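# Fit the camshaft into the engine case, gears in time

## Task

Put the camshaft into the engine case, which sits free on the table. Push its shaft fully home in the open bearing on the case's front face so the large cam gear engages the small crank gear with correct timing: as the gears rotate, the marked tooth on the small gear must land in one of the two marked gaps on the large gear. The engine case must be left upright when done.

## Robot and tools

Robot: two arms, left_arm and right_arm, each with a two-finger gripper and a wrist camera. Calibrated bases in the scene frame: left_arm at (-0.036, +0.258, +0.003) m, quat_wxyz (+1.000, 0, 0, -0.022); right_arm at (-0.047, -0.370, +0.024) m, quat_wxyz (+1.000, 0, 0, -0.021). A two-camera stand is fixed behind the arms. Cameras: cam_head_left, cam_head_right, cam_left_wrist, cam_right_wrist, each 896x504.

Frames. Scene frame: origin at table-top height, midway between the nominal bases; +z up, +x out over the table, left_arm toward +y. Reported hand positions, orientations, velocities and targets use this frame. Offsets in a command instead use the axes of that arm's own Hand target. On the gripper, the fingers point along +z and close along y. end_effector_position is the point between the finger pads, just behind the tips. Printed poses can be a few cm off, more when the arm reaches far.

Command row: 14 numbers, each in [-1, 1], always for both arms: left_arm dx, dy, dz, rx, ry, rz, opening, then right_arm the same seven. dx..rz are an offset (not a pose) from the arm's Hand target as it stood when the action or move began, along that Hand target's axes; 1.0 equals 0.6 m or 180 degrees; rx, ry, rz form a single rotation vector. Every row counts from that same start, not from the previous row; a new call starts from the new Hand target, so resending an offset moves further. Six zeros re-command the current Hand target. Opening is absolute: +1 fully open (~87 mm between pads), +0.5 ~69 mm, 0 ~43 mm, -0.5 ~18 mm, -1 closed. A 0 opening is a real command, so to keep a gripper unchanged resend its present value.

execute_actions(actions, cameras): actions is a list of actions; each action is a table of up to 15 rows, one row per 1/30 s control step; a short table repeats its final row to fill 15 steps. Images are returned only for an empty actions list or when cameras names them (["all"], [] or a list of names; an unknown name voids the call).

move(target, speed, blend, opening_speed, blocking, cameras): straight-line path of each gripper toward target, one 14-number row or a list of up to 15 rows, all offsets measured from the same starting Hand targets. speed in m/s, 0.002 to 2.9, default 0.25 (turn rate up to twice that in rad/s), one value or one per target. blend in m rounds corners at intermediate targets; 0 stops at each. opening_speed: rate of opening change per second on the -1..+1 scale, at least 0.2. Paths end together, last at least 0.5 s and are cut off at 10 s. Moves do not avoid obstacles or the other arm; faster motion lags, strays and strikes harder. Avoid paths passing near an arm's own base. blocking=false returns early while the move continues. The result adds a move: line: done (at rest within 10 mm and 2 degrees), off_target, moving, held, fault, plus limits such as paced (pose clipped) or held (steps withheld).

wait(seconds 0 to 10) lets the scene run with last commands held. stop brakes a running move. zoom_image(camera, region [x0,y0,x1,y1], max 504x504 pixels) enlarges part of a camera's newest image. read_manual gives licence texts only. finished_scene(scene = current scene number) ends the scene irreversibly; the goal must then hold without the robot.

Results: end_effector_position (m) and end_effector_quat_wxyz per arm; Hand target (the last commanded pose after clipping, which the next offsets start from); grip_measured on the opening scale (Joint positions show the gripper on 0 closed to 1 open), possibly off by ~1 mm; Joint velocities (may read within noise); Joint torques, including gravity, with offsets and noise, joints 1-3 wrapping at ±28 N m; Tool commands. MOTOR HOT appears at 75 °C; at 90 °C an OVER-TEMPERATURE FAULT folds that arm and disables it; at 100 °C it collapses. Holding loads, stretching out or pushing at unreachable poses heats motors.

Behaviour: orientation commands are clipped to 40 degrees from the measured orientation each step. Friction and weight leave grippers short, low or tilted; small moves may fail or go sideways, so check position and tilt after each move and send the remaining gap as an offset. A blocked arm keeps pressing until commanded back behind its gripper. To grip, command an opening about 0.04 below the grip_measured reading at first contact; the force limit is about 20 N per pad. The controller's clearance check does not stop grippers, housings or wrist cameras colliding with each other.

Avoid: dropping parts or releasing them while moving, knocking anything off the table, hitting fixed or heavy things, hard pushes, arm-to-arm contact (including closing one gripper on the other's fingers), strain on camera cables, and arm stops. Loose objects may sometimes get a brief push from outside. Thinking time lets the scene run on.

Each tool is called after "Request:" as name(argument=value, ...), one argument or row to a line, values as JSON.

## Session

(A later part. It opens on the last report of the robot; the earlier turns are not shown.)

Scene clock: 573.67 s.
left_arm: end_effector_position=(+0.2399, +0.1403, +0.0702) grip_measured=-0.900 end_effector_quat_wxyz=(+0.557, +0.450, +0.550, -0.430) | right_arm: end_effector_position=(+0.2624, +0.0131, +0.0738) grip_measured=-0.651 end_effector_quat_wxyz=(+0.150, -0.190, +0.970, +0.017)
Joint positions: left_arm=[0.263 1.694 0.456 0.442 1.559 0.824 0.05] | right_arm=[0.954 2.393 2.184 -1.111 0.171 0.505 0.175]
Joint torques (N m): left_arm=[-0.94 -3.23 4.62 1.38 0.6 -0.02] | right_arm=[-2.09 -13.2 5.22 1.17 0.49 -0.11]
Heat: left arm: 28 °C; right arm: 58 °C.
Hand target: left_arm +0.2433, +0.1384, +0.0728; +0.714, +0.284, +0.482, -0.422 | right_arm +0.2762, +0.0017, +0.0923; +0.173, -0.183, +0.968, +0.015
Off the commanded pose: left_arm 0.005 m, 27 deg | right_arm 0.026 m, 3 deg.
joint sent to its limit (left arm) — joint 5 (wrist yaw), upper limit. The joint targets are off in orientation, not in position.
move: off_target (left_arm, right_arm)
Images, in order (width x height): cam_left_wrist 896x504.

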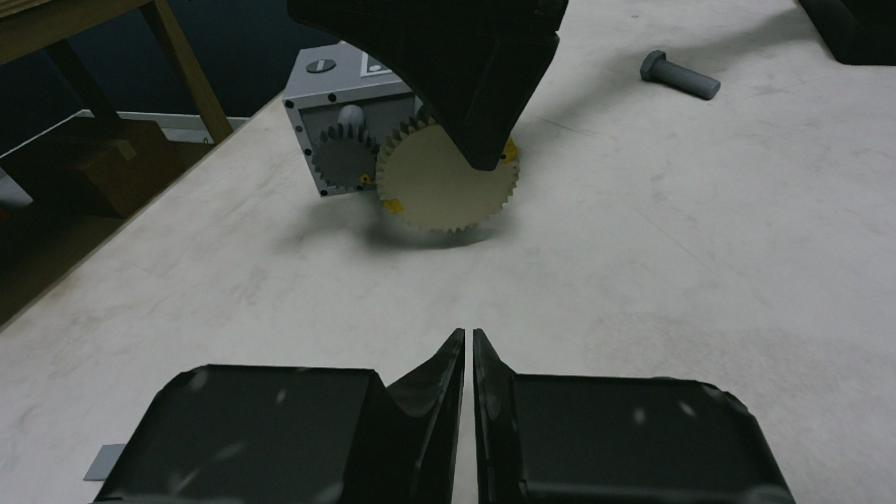

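Request:
move(
  target=[0,0,0,0,0,0,-0.9,-0.0156,0.015,0.003,0,0.133,0,-0.9],
  speed=0.08,
  cameras=["all"],
)

Request:
zoom_image(
  camera="cam_left_wrist",
  region=[300, 90, 540, 260],
)

Request:
zoom_image(
  camera="cam_right_wrist",
  region=[440, 0, 796, 280],
)

Scene clock: 606.37 s.
left_arm: end_effector_position=(+0.2423, +0.1408, +0.0720) grip_measured=-0.900 end_effector_quat_wxyz=(+0.561, +0.454, +0.546, -0.426) | right_arm: end_effector_position=(+0.2670, +0.0084, +0.0810) grip_measured=-0.650 end_effector_quat_wxyz=(+0.052, -0.180, +0.982, +0.034)
Joint positions: left_arm=[0.263 1.694 0.456 0.476 1.559 0.805 0.05] | right_arm=[0.885 2.717 2.829 -1.558 0.011 0.48 0.175]
Joint torques (N m): left_arm=[-0.98 -3.03 4.11 1.41 0.59 -0.06] | right_arm=[-1.84 -11.15 9.46 1.11 -0.02 0.02]
Heat: left arm: 27 °C; right arm: 59 °C.
Hand target: left_arm +0.2433, +0.1384, +0.0728; +0.714, +0.284, +0.482, -0.422 | right_arm +0.2818, +0.0135, +0.0936; -0.031, -0.182, +0.983, -0.023
Off the commanded pose: left_arm 0.003 m, 27 deg | right_arm 0.020 m, 12 deg.
elbow stopped short (right arm): the move would have taken joint 3 (elbow) straighter than the controller allows.
joint sent to its limit (left arm) — joint 5 (wrist yaw), upper limit. The joint targets are off in orientation, not in position.
move: off_target (left_arm, right_arm)

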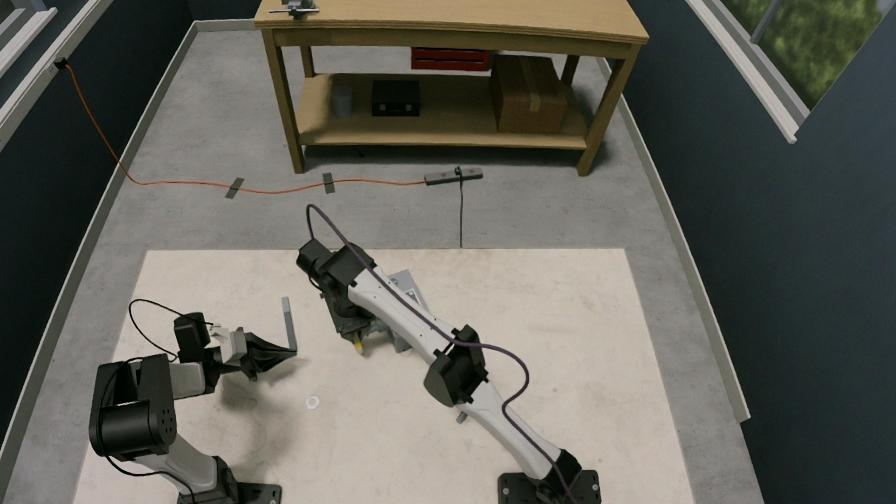

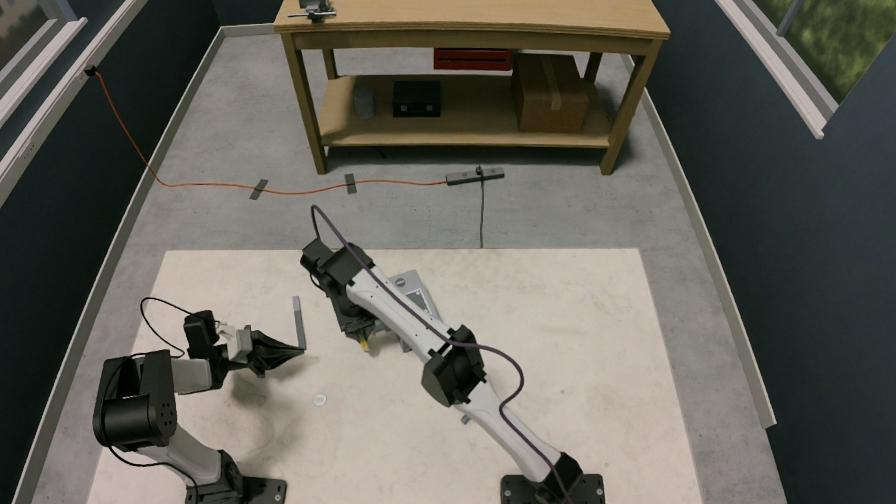

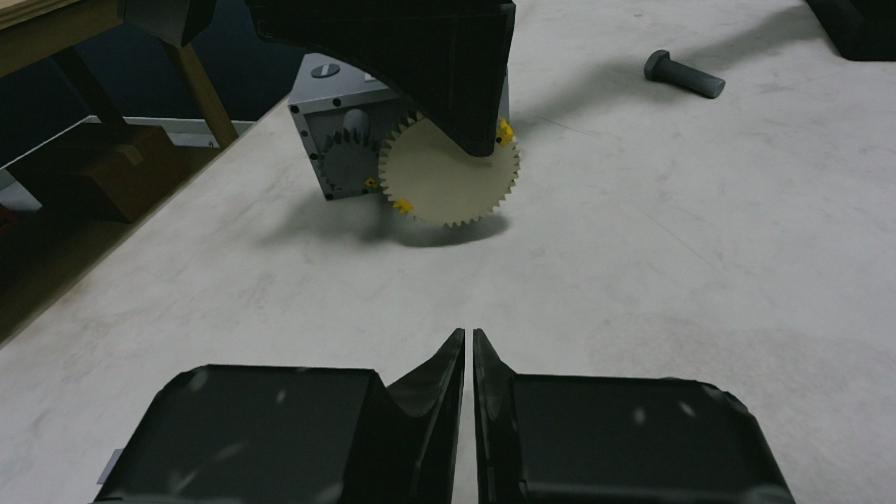

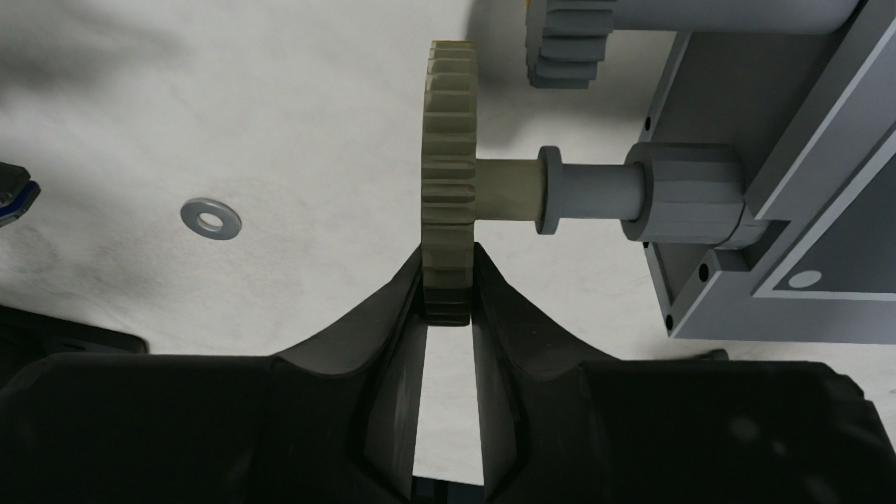

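Scaled by 2.100 from the camera's 896x504 image, which has a finer 1280x720 frame.

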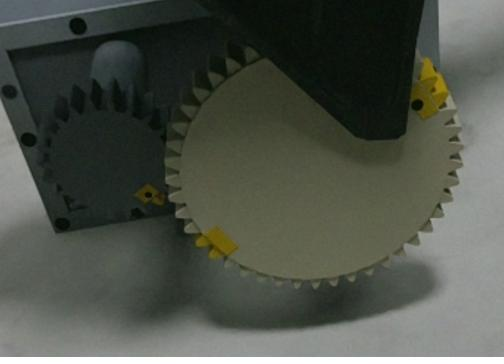

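Scaled by 1.416 from the camera's 896x504 image, which has a finer 1280x720 frame.

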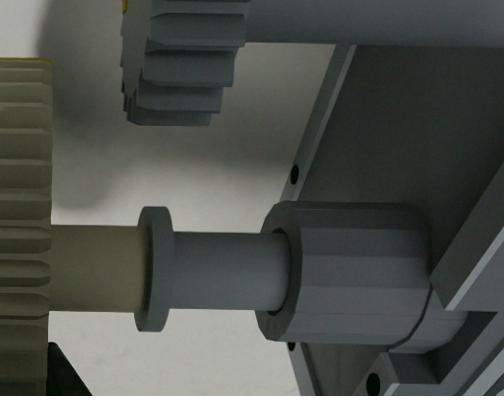

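Request:
move(
  target=[0,0,0,0,0,0,-0.9,0.004,-0.02,0.004,0,-0.05,0,-0.9],
  speed=0.06,
  cameras=["cam_left_wrist","cam_right_wrist"],
)

Request:
zoom_image(
  camera="cam_left_wrist",
  region=[300, 90, 540, 260],
)

Request:
zoom_image(
  camera="cam_right_wrist",
  region=[440, 0, 796, 280],
)

Scene clock: 619.27 s.
left_arm: end_effector_position=(+0.2429, +0.1409, +0.0727) grip_measured=-0.900 end_effector_quat_wxyz=(+0.561, +0.454, +0.546, -0.425) | right_arm: end_effector_position=(+0.2680, +0.0074, +0.0808) grip_measured=-0.650 end_effector_quat_wxyz=(+0.054, -0.181, +0.981, +0.031)
Joint positions: left_arm=[0.263 1.694 0.456 0.487 1.559 0.797 0.05] | right_arm=[0.885 2.717 2.829 -1.558 0.018 0.477 0.175]
Joint torques (N m): left_arm=[-0.96 -2.97 3.93 1.43 0.58 -0.04] | right_arm=[-1.21 -10.96 9.47 0.82 0.57 -0.07]
Heat: left arm: 27 °C; right arm: 60 °C.
Hand target: left_arm +0.2434, +0.1384, +0.0728; +0.714, +0.284, +0.482, -0.422 | right_arm +0.2837, +0.0013, +0.0918; +0.046, -0.183, +0.982, -0.009
Off the commanded pose: left_arm 0.003 m, 27 deg | right_arm 0.020 m, 5 deg.
elbow stopped short (right arm): the move would have taken joint 3 (elbow) straighter than the controller allows.
joint sent to its limit (left arm) — joint 5 (wrist yaw), upper limit. The joint targets are off in orientation, not in position.
move: off_target (left_arm, right_arm)
Images, in order (width x height): cam_left_wrist 896x504, cam_right_wrist 896x504.

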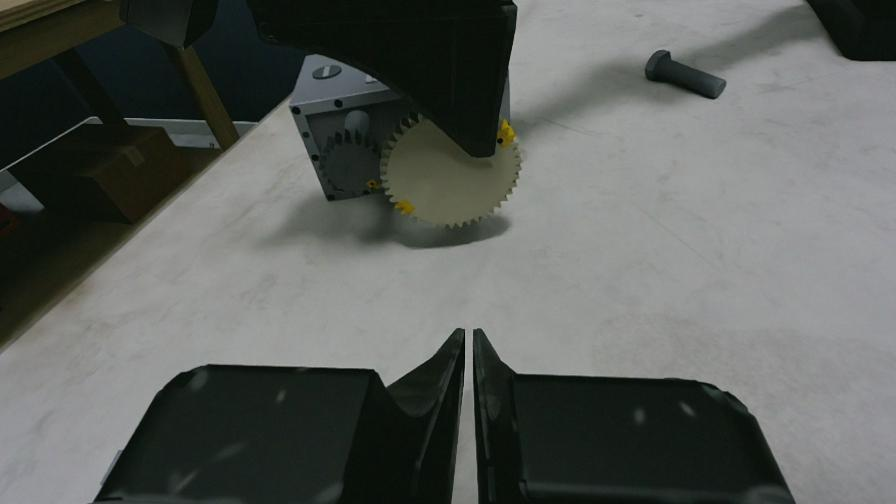

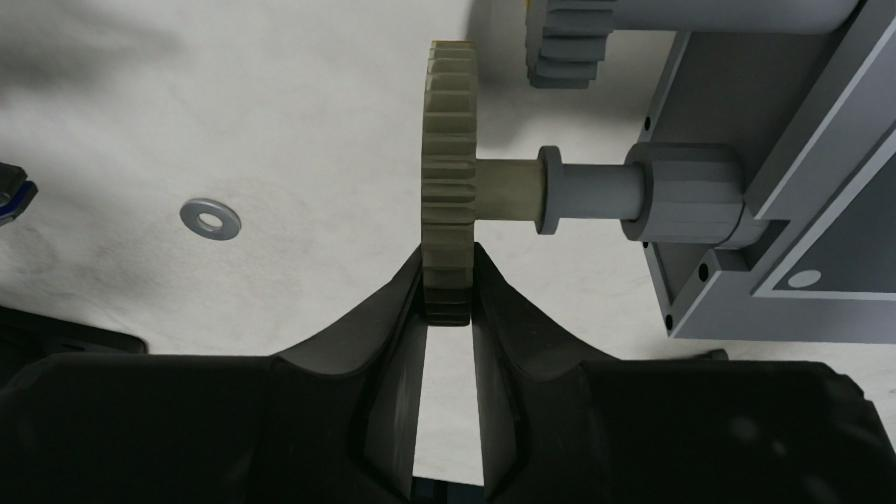

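Scaled by 2.100 from the camera's 896x504 image, which has a finer 1280x720 frame.

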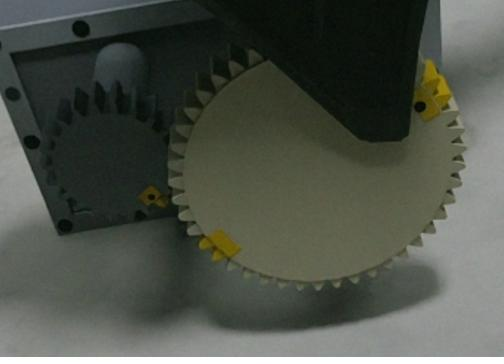

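Scaled by 1.416 from the camera's 896x504 image, which has a finer 1280x720 frame.

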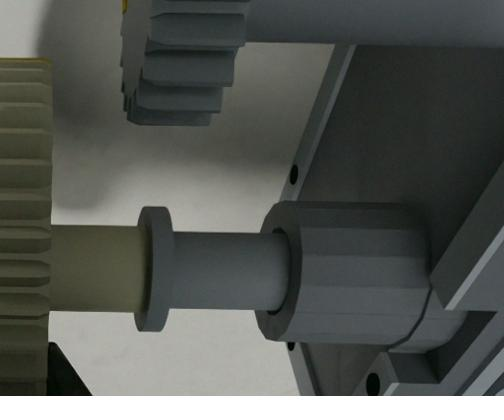

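Request:
move(
  target=[
    [0,0,0,0,0,0,-0.9,0,0.0125,0,0,0,0,-0.9],
    [0,0,0,0,0,0,-0.9,0.002,0.0125,-0.005,0,0,0,-0.4],
    [0,0,0,0,0,0,-0.9,0.021,0.0125,-0.011,0,-0.14,0,-0.4],
  ],
  speed=0.08,
  cameras=["cam_left_wrist","cam_right_wrist"],
)

Request:
zoom_image(
  camera="cam_left_wrist",
  region=[300, 90, 540, 260],
)

Scene clock: 635.23 s.
left_arm: end_effector_position=(+0.2440, +0.1412, +0.0729) grip_measured=-0.900 end_effector_quat_wxyz=(+0.562, +0.455, +0.545, -0.425) | right_arm: end_effector_position=(+0.2664, +0.0016, +0.0797) grip_measured=-0.400 end_effector_quat_wxyz=(+0.236, -0.187, +0.953, +0.022)
Joint positions: left_arm=[0.263 1.699 0.456 0.508 1.559 0.782 0.05] | right_arm=[0.974 2.193 1.836 -0.821 0.281 0.488 0.3]
Joint torques (N m): left_arm=[-0.96 -3.19 3.6 1.43 0.58 -0.06] | right_arm=[0.27 -12.07 5.56 1.57 0.44 0.16]
Heat: left arm: 27 °C; right arm: 60 °C.
Hand target: left_arm +0.2434, +0.1384, +0.0728; +0.714, +0.284, +0.482, -0.421 | right_arm +0.2687, +0.0037, +0.0970; +0.259, -0.181, +0.948, +0.031
Off the commanded pose: left_arm 0.003 m, 27 deg | right_arm 0.018 m, 3 deg.
elbow stopped short (right arm): the move would have taken joint 3 (elbow) straighter than the controller allows.
joint sent to its limit (left arm) — joint 5 (wrist yaw), upper limit. The joint targets are off in orientation, not in position.
move: off_target (left_arm, right_arm); target 2's new opening was sent with right_arm's hand 0.018 m and 4 deg from that target
Images, in order (width x height): cam_left_wrist 896x504, cam_right_wrist 896x504.

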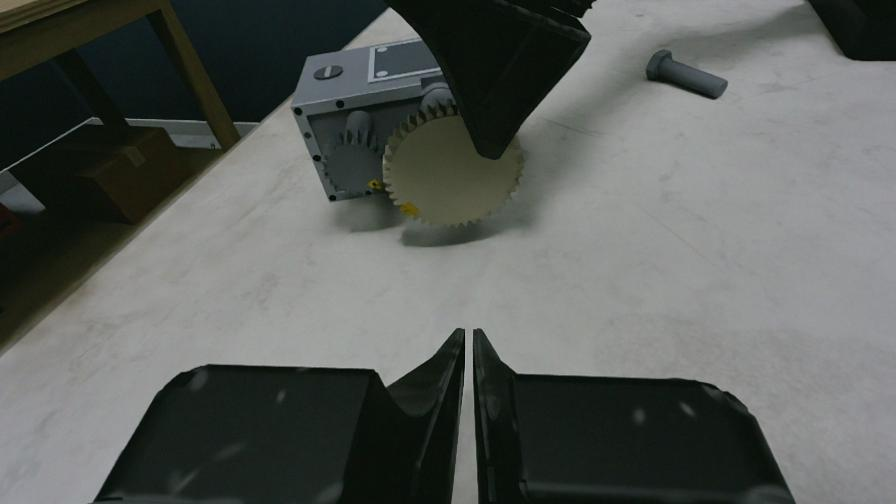

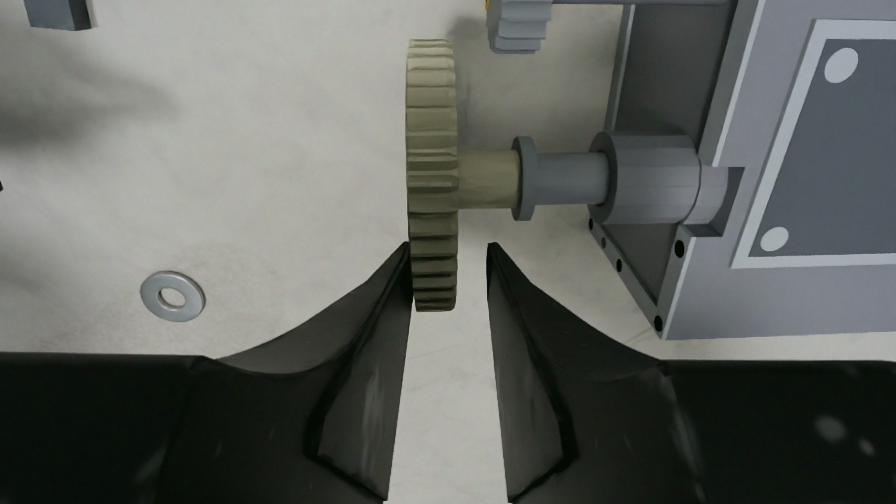

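Scaled by 2.100 from the camera's 896x504 image, which has a finer 1280x720 frame.

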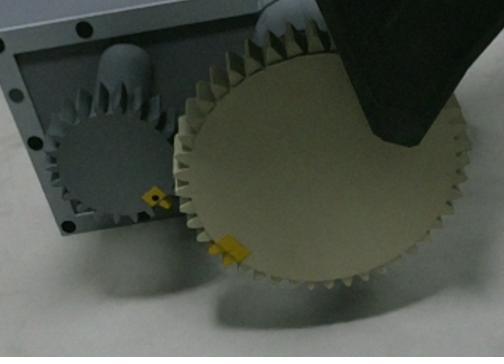

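Request:
zoom_image(
  camera="cam_left_wrist",
  region=[315, 110, 435, 220],
)

Request:
zoom_image(
  camera="cam_left_wrist",
  region=[360, 145, 430, 215],
)

Scaled by 4.200 from the camera's 896x504 image, which has a finer 1280x720 frame.

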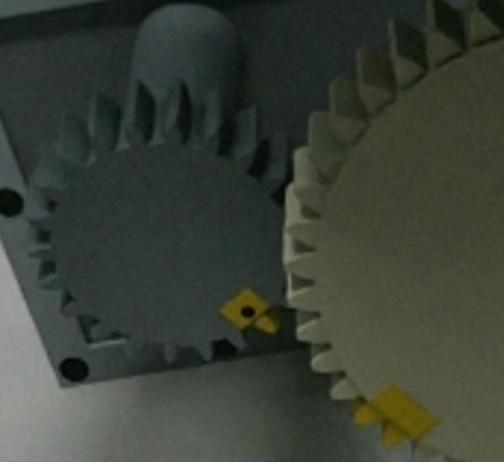

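Scaled by 7.200 from the camera's 896x504 image, which has a finer 1280x720 frame.

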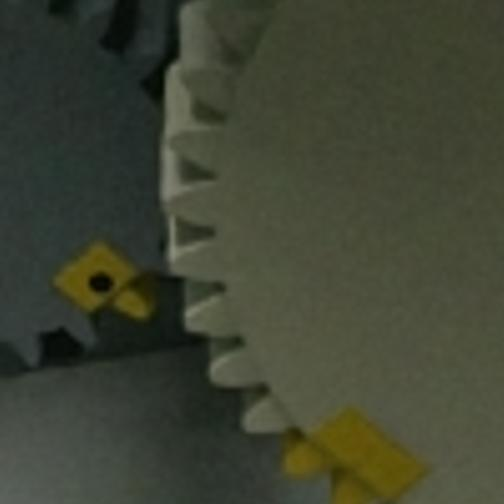

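Request:
move(
  target=[
    [0,0,0,0,0,0,-0.9,0,0.009,0,0,0,0,-0.4],
    [0,0,0,0,0,0,-0.9,0,0.009,0,0,0,0,-0.9],
  ],
  speed=0.06,
  cameras=["cam_left_wrist","cam_right_wrist"],
)

Request:
zoom_image(
  camera="cam_left_wrist",
  region=[315, 110, 435, 220],
)

Request:
zoom_image(
  camera="cam_right_wrist",
  region=[400, 0, 720, 260],
)

Scene clock: 666.43 s.
left_arm: end_effector_position=(+0.2442, +0.1412, +0.0730) grip_measured=-0.900 end_effector_quat_wxyz=(+0.562, +0.455, +0.545, -0.425) | right_arm: end_effector_position=(+0.2639, +0.0045, +0.0797) grip_measured=-0.639 end_effector_quat_wxyz=(+0.237, -0.181, +0.954, +0.024)
Joint positions: left_arm=[0.263 1.699 0.456 0.511 1.559 0.78 0.05] | right_arm=[0.982 2.193 1.836 -0.82 0.284 0.507 0.181]
Joint torques (N m): left_arm=[-0.99 -3.17 3.56 1.44 0.58 -0.05] | right_arm=[0.5 -11.17 7.28 1.46 0.47 0.02]
Heat: left arm: 26 °C; right arm: 56 °C.
Hand target: left_arm +0.2434, +0.1384, +0.0728; +0.714, +0.285, +0.482, -0.421 | right_arm +0.2668, +0.0088, +0.0968; +0.259, -0.181, +0.948, +0.031
Off the commanded pose: left_arm 0.003 m, 27 deg | right_arm 0.018 m, 3 deg.
joint sent to its limit (left arm) — joint 5 (wrist yaw), upper limit. The joint targets are off in orientation, not in position.
move: off_target (left_arm, right_arm); target 2's new opening was sent with right_arm's hand 0.018 m and 3 deg from that target
Images, in order (width x height): cam_left_wrist 896x504, cam_right_wrist 896x504.

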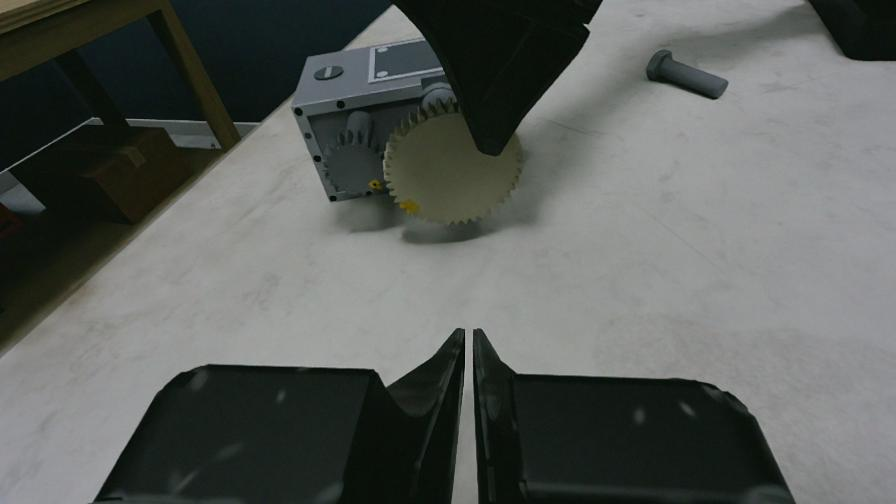

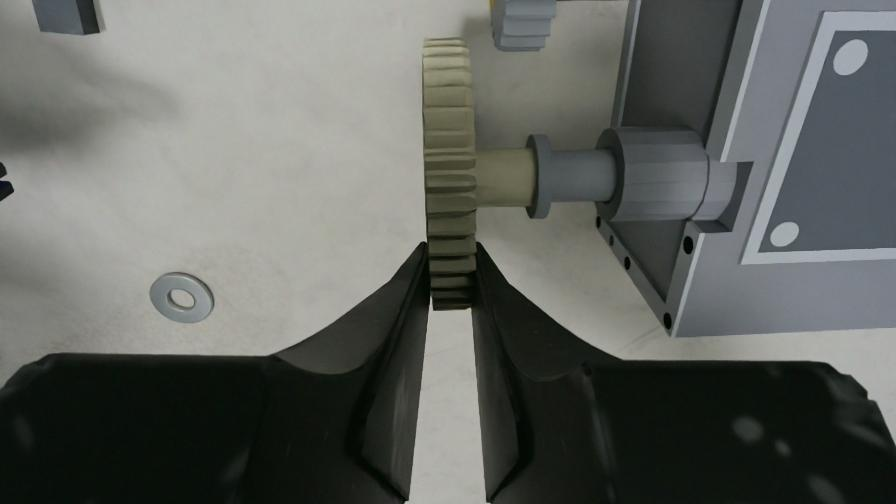

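Scaled by 4.200 from the camera's 896x504 image, which has a finer 1280x720 frame.

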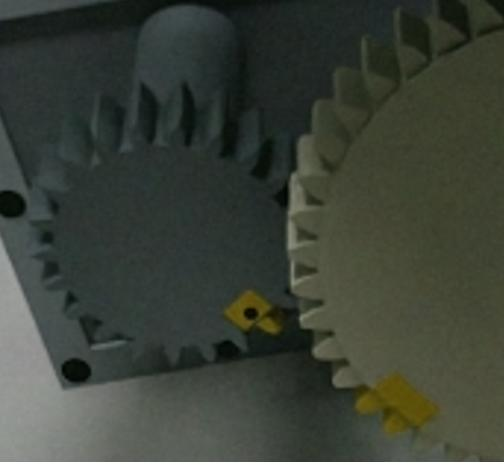

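Scaled by 1.575 from the camera's 896x504 image, which has a finer 1280x720 frame.

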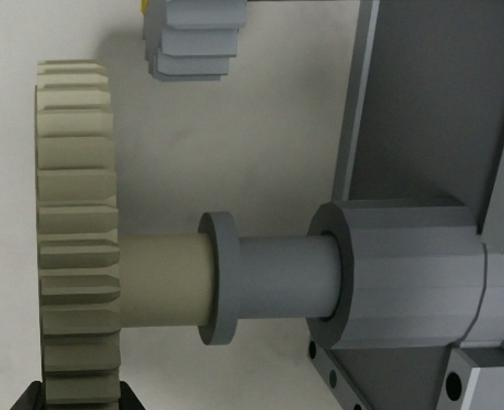

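Request:
move(
  target=[0,0,0,0,0,0,-0.9,0,-0.03,0.001,0,0,0,-0.9],
  speed=0.04,
  cameras=["cam_left_wrist","cam_right_wrist"],
)

Request:
zoom_image(
  camera="cam_left_wrist",
  region=[315, 110, 435, 220],
)

Request:
zoom_image(
  camera="cam_right_wrist",
  region=[400, 0, 720, 260],
)

Scene clock: 681.37 s.
left_arm: end_effector_position=(+0.2443, +0.1412, +0.0731) grip_measured=-0.900 end_effector_quat_wxyz=(+0.562, +0.455, +0.545, -0.425) | right_arm: end_effector_position=(+0.2650, +0.0030, +0.0796) grip_measured=-0.647 end_effector_quat_wxyz=(+0.240, -0.180, +0.953, +0.037)
Joint positions: left_arm=[0.263 1.699 0.456 0.512 1.559 0.778 0.05] | right_arm=[0.972 2.168 1.791 -0.776 0.266 0.5 0.177]
Joint torques (N m): left_arm=[-0.99 -3.15 3.54 1.43 0.57 -0.06] | right_arm=[-1.39 -12.11 5.48 1.39 0.51 -0.22]
Heat: left arm: 26 °C; right arm: 55 °C.
Hand target: left_arm +0.2434, +0.1384, +0.0728; +0.714, +0.284, +0.482, -0.421 | right_arm +0.2735, -0.0079, +0.0969; +0.259, -0.181, +0.948, +0.031
Off the commanded pose: left_arm 0.003 m, 27 deg | right_arm 0.022 m, 2 deg.
joint sent to its limit (left arm) — joint 5 (wrist yaw), upper limit. The joint targets are off in orientation, not in position.
move: off_target (left_arm, right_arm)
Images, in order (width x height): cam_left_wrist 896x504, cam_right_wrist 896x504.

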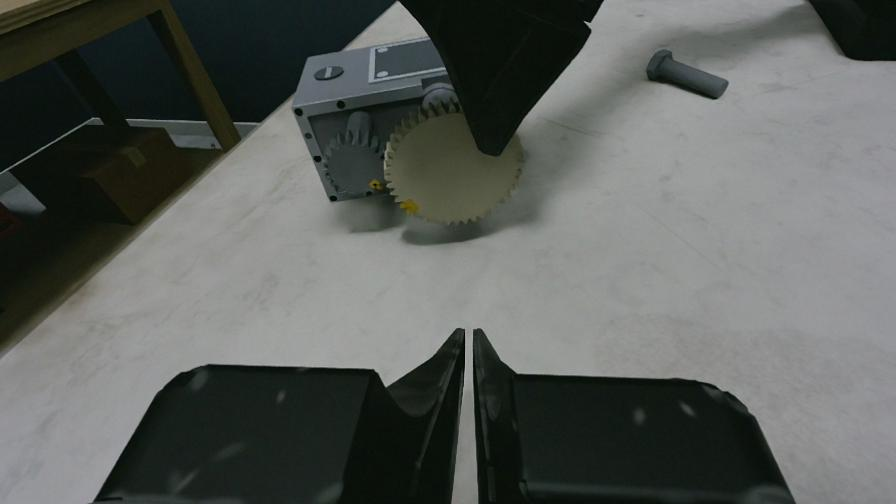

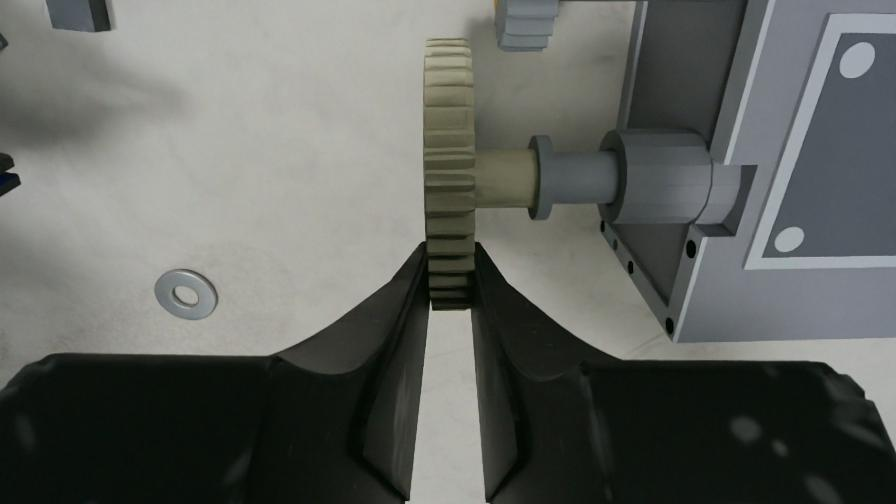

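Scaled by 4.200 from the camera's 896x504 image, which has a finer 1280x720 frame.

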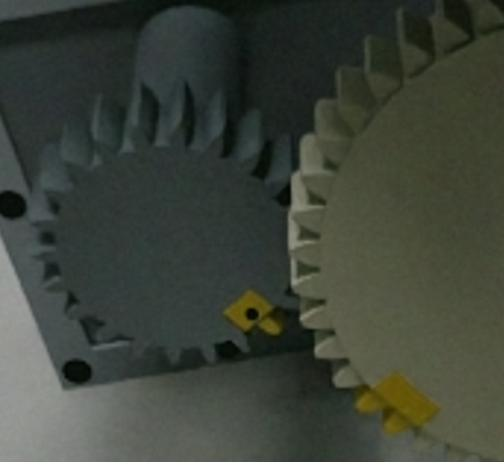

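Scaled by 1.575 from the camera's 896x504 image, which has a finer 1280x720 frame.

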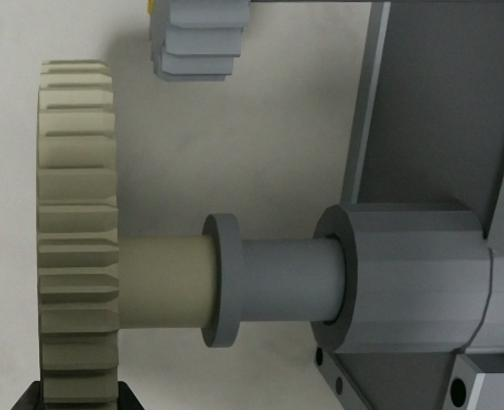

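Request:
move(
  target=[0,0,0,0,0,0,-0.9,0,-0.035,0.001,0,0,0,-0.9],
  speed=0.04,
  cameras=["cam_left_wrist","cam_right_wrist"],
)

Request:
zoom_image(
  camera="cam_left_wrist",
  region=[315, 110, 435, 220],
)

Request:
zoom_image(
  camera="cam_right_wrist",
  region=[400, 0, 720, 260],
)

Scene clock: 690.27 s.
left_arm: end_effector_position=(+0.2444, +0.1412, +0.0732) grip_measured=-0.900 end_effector_quat_wxyz=(+0.562, +0.455, +0.545, -0.424) | right_arm: end_effector_position=(+0.2673, -0.0073, +0.0801) grip_measured=-0.650 end_effector_quat_wxyz=(+0.237, -0.188, +0.952, +0.051)
Joint positions: left_arm=[0.263 1.699 0.456 0.514 1.559 0.778 0.05] | right_arm=[0.943 2.125 1.723 -0.731 0.225 0.461 0.175]
Joint torques (N m): left_arm=[-0.99 -3.14 3.54 1.44 0.58 -0.06] | right_arm=[-2.35 -12 5.46 1.31 0.69 -0.23]
Heat: left arm: 26 °C; right arm: 57 °C.
Hand target: left_arm +0.2434, +0.1384, +0.0728; +0.714, +0.284, +0.482, -0.421 | right_arm +0.2813, -0.0274, +0.0972; +0.259, -0.181, +0.948, +0.031
Off the commanded pose: left_arm 0.003 m, 27 deg | right_arm 0.030 m, 4 deg.
joint sent to its limit (left arm) — joint 5 (wrist yaw), upper limit. The joint targets are off in orientation, not in position.
move: off_target (left_arm, right_arm)
Images, in order (width x height): cam_left_wrist 896x504, cam_right_wrist 896x504.

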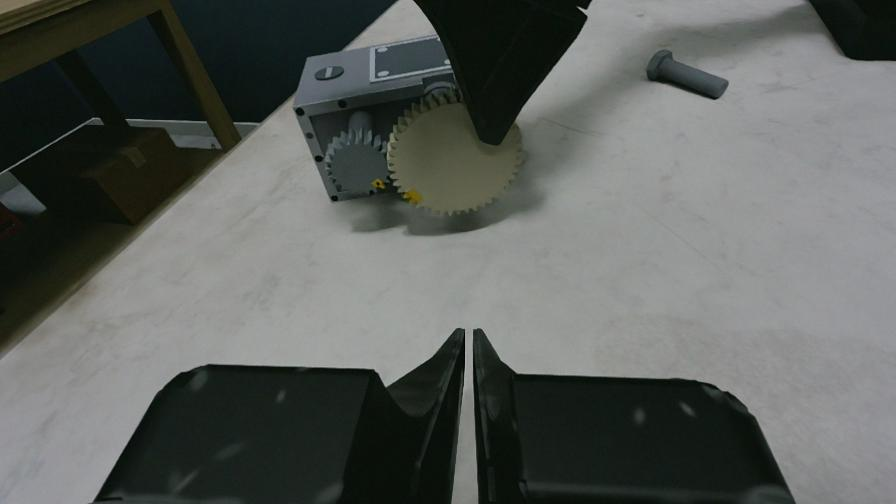

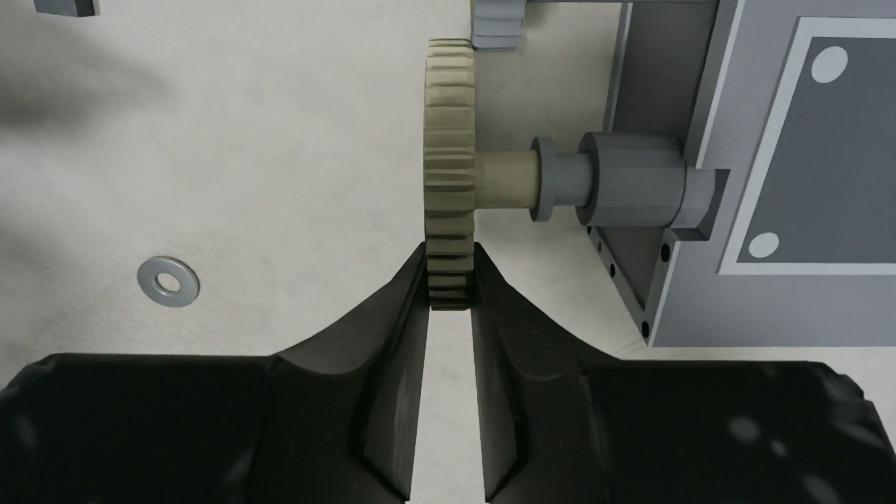

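Scaled by 4.200 from the camera's 896x504 image, which has a finer 1280x720 frame.

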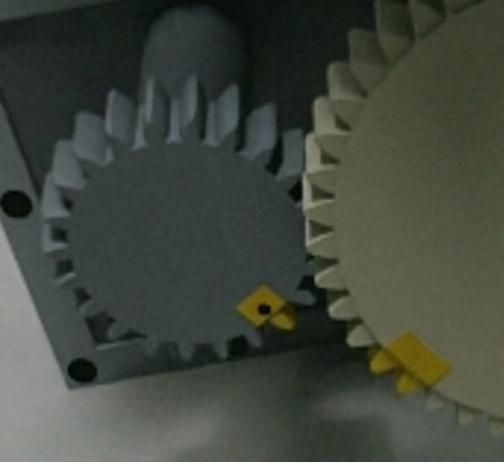

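Scaled by 1.575 from the camera's 896x504 image, which has a finer 1280x720 frame.

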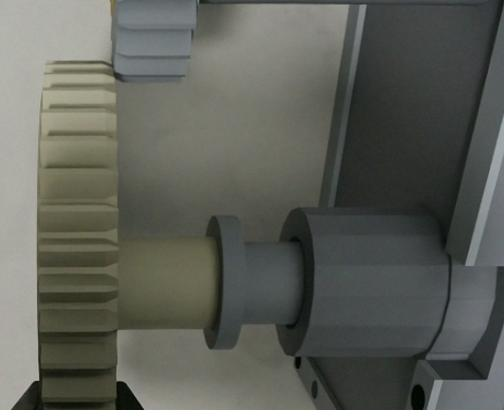

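Request:
move(
  target=[0,0,0,0,0,0,-0.9,0,-0.013,0.0005,0,0,0,-0.9],
  speed=0.04,
  cameras=["cam_left_wrist","cam_right_wrist"],
)

Request:
zoom_image(
  camera="cam_left_wrist",
  region=[315, 110, 435, 220],
)

Request:
zoom_image(
  camera="cam_right_wrist",
  region=[400, 0, 720, 260],
)

Scene clock: 698.03 s.
left_arm: end_effector_position=(+0.2444, +0.1412, +0.0733) grip_measured=-0.900 end_effector_quat_wxyz=(+0.562, +0.455, +0.545, -0.424) | right_arm: end_effector_position=(+0.2666, -0.0111, +0.0802) grip_measured=-0.650 end_effector_quat_wxyz=(+0.234, -0.196, +0.951, +0.055)
Joint positions: left_arm=[0.263 1.699 0.456 0.514 1.559 0.777 0.05] | right_arm=[0.935 2.109 1.698 -0.718 0.208 0.439 0.175]
Joint torques (N m): left_arm=[-0.98 -3.14 3.51 1.44 0.58 -0.06] | right_arm=[-2.92 -11.85 5.49 1.29 0.77 -0.11]
Heat: left arm: 25 °C; right arm: 56 °C.
Hand target: left_arm +0.2434, +0.1384, +0.0728; +0.714, +0.284, +0.482, -0.421 | right_arm +0.2843, -0.0347, +0.0972; +0.259, -0.181, +0.948, +0.031
Off the commanded pose: left_arm 0.003 m, 27 deg | right_arm 0.034 m, 4 deg.
joint sent to its limit (left arm) — joint 5 (wrist yaw), upper limit. The joint targets are off in orientation, not in position.
move: off_target (left_arm, right_arm)
Images, in order (width x height): cam_left_wrist 896x504, cam_right_wrist 896x504.

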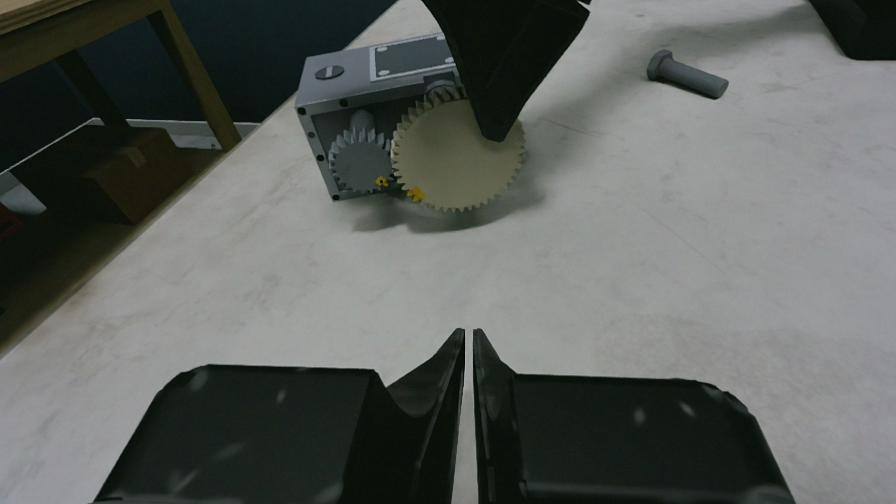

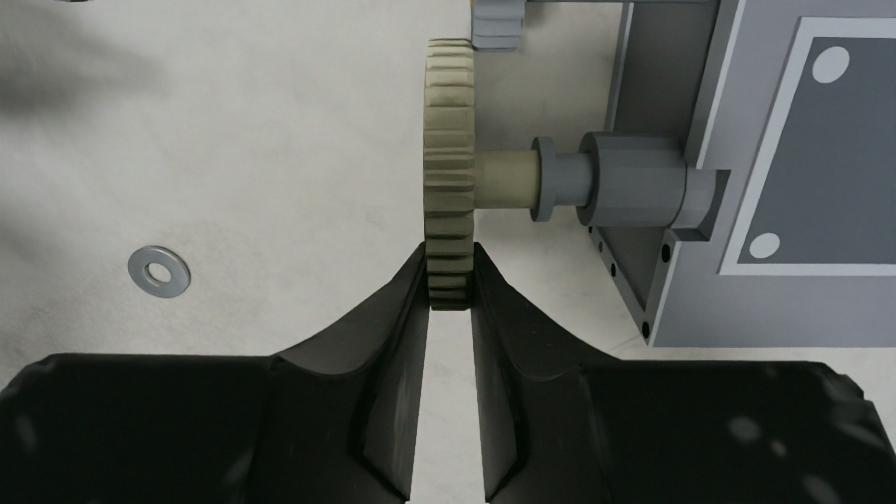

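Scaled by 4.200 from the camera's 896x504 image, which has a finer 1280x720 frame.

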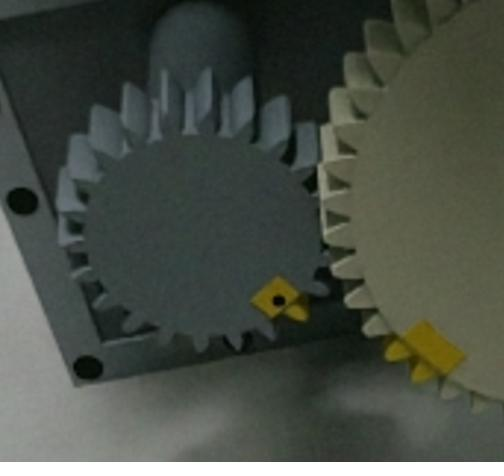

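Scaled by 1.575 from the camera's 896x504 image, which has a finer 1280x720 frame.

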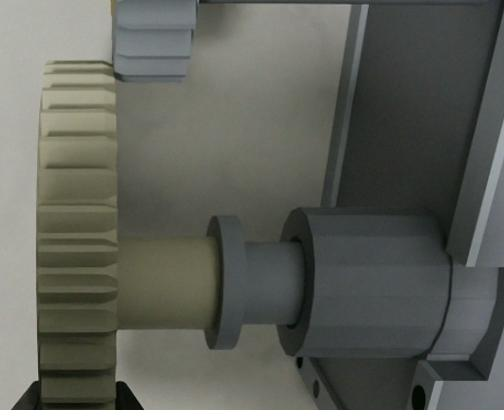

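Request:
move(
  target=[
    [0,0,0,0,0,0,-0.9,0,0.033,0,0,0,0,-0.9],
    [0,0,0,0,0,0,-0.9,-0.004,0.033,0,0,0.033,0,-0.9],
  ],
  speed=0.06,
  cameras=["cam_left_wrist","cam_right_wrist"],
)

Request:
zoom_image(
  camera="cam_left_wrist",
  region=[315, 110, 435, 220],
)

Request:
zoom_image(
  camera="cam_right_wrist",
  region=[400, 0, 720, 260],
)

Scene clock: 726.20 s.
left_arm: end_effector_position=(+0.2446, +0.1413, +0.0734) grip_measured=-0.900 end_effector_quat_wxyz=(+0.562, +0.455, +0.545, -0.424) | right_arm: end_effector_position=(+0.2676, -0.0101, +0.0820) grip_measured=-0.649 end_effector_quat_wxyz=(+0.193, -0.194, +0.961, +0.032)
Joint positions: left_arm=[0.263 1.699 0.456 0.517 1.559 0.775 0.05] | right_arm=[0.928 2.208 1.888 -0.905 0.192 0.453 0.176]
Joint torques (N m): left_arm=[-0.98 -3.12 3.48 1.44 0.57 -0.06] | right_arm=[-1.09 -9.63 10.56 0.95 0.57 0.11]
Heat: left arm: 25 °C; right arm: 56 °C.
Hand target: left_arm +0.2434, +0.1384, +0.0728; +0.714, +0.284, +0.482, -0.421 | right_arm +0.2790, -0.0155, +0.0976; +0.209, -0.182, +0.960, +0.022
Off the commanded pose: left_arm 0.003 m, 27 deg | right_arm 0.020 m, 3 deg.
joint sent to its limit (left arm) — joint 5 (wrist yaw), upper limit. The joint targets are off in orientation, not in position.
move: off_target (left_arm, right_arm)
Images, in order (width x height): cam_left_wrist 896x504, cam_right_wrist 896x504.

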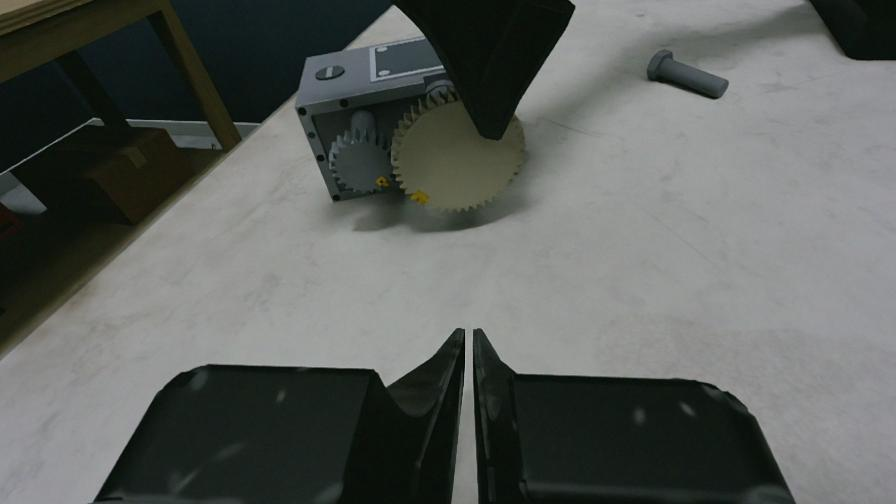

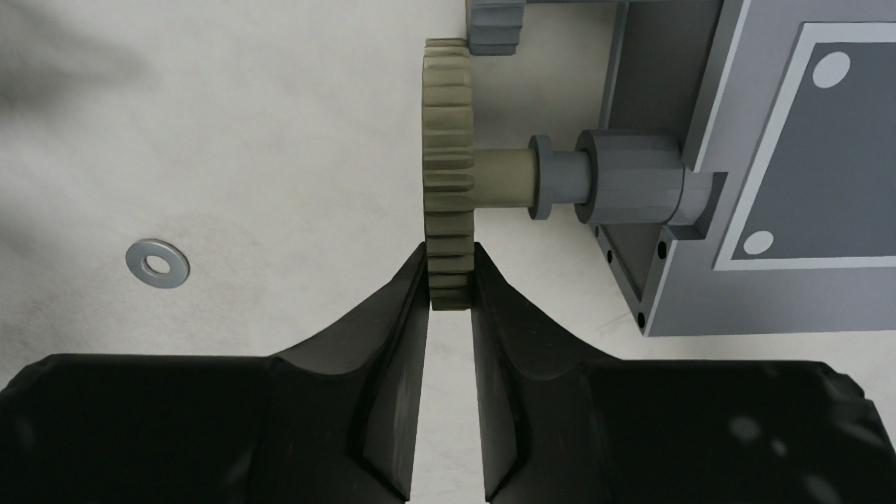

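Scaled by 4.200 from the camera's 896x504 image, which has a finer 1280x720 frame.

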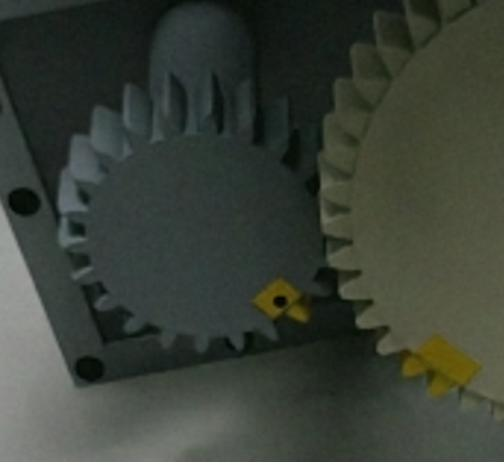

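Scaled by 1.575 from the camera's 896x504 image, which has a finer 1280x720 frame.

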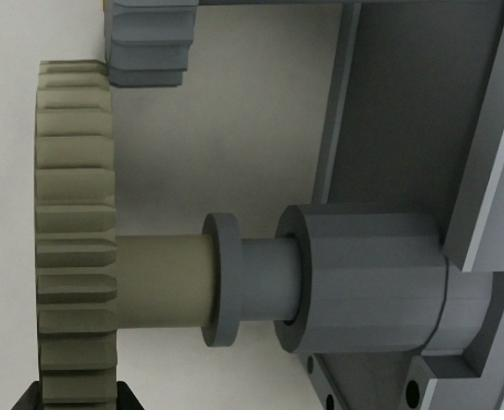

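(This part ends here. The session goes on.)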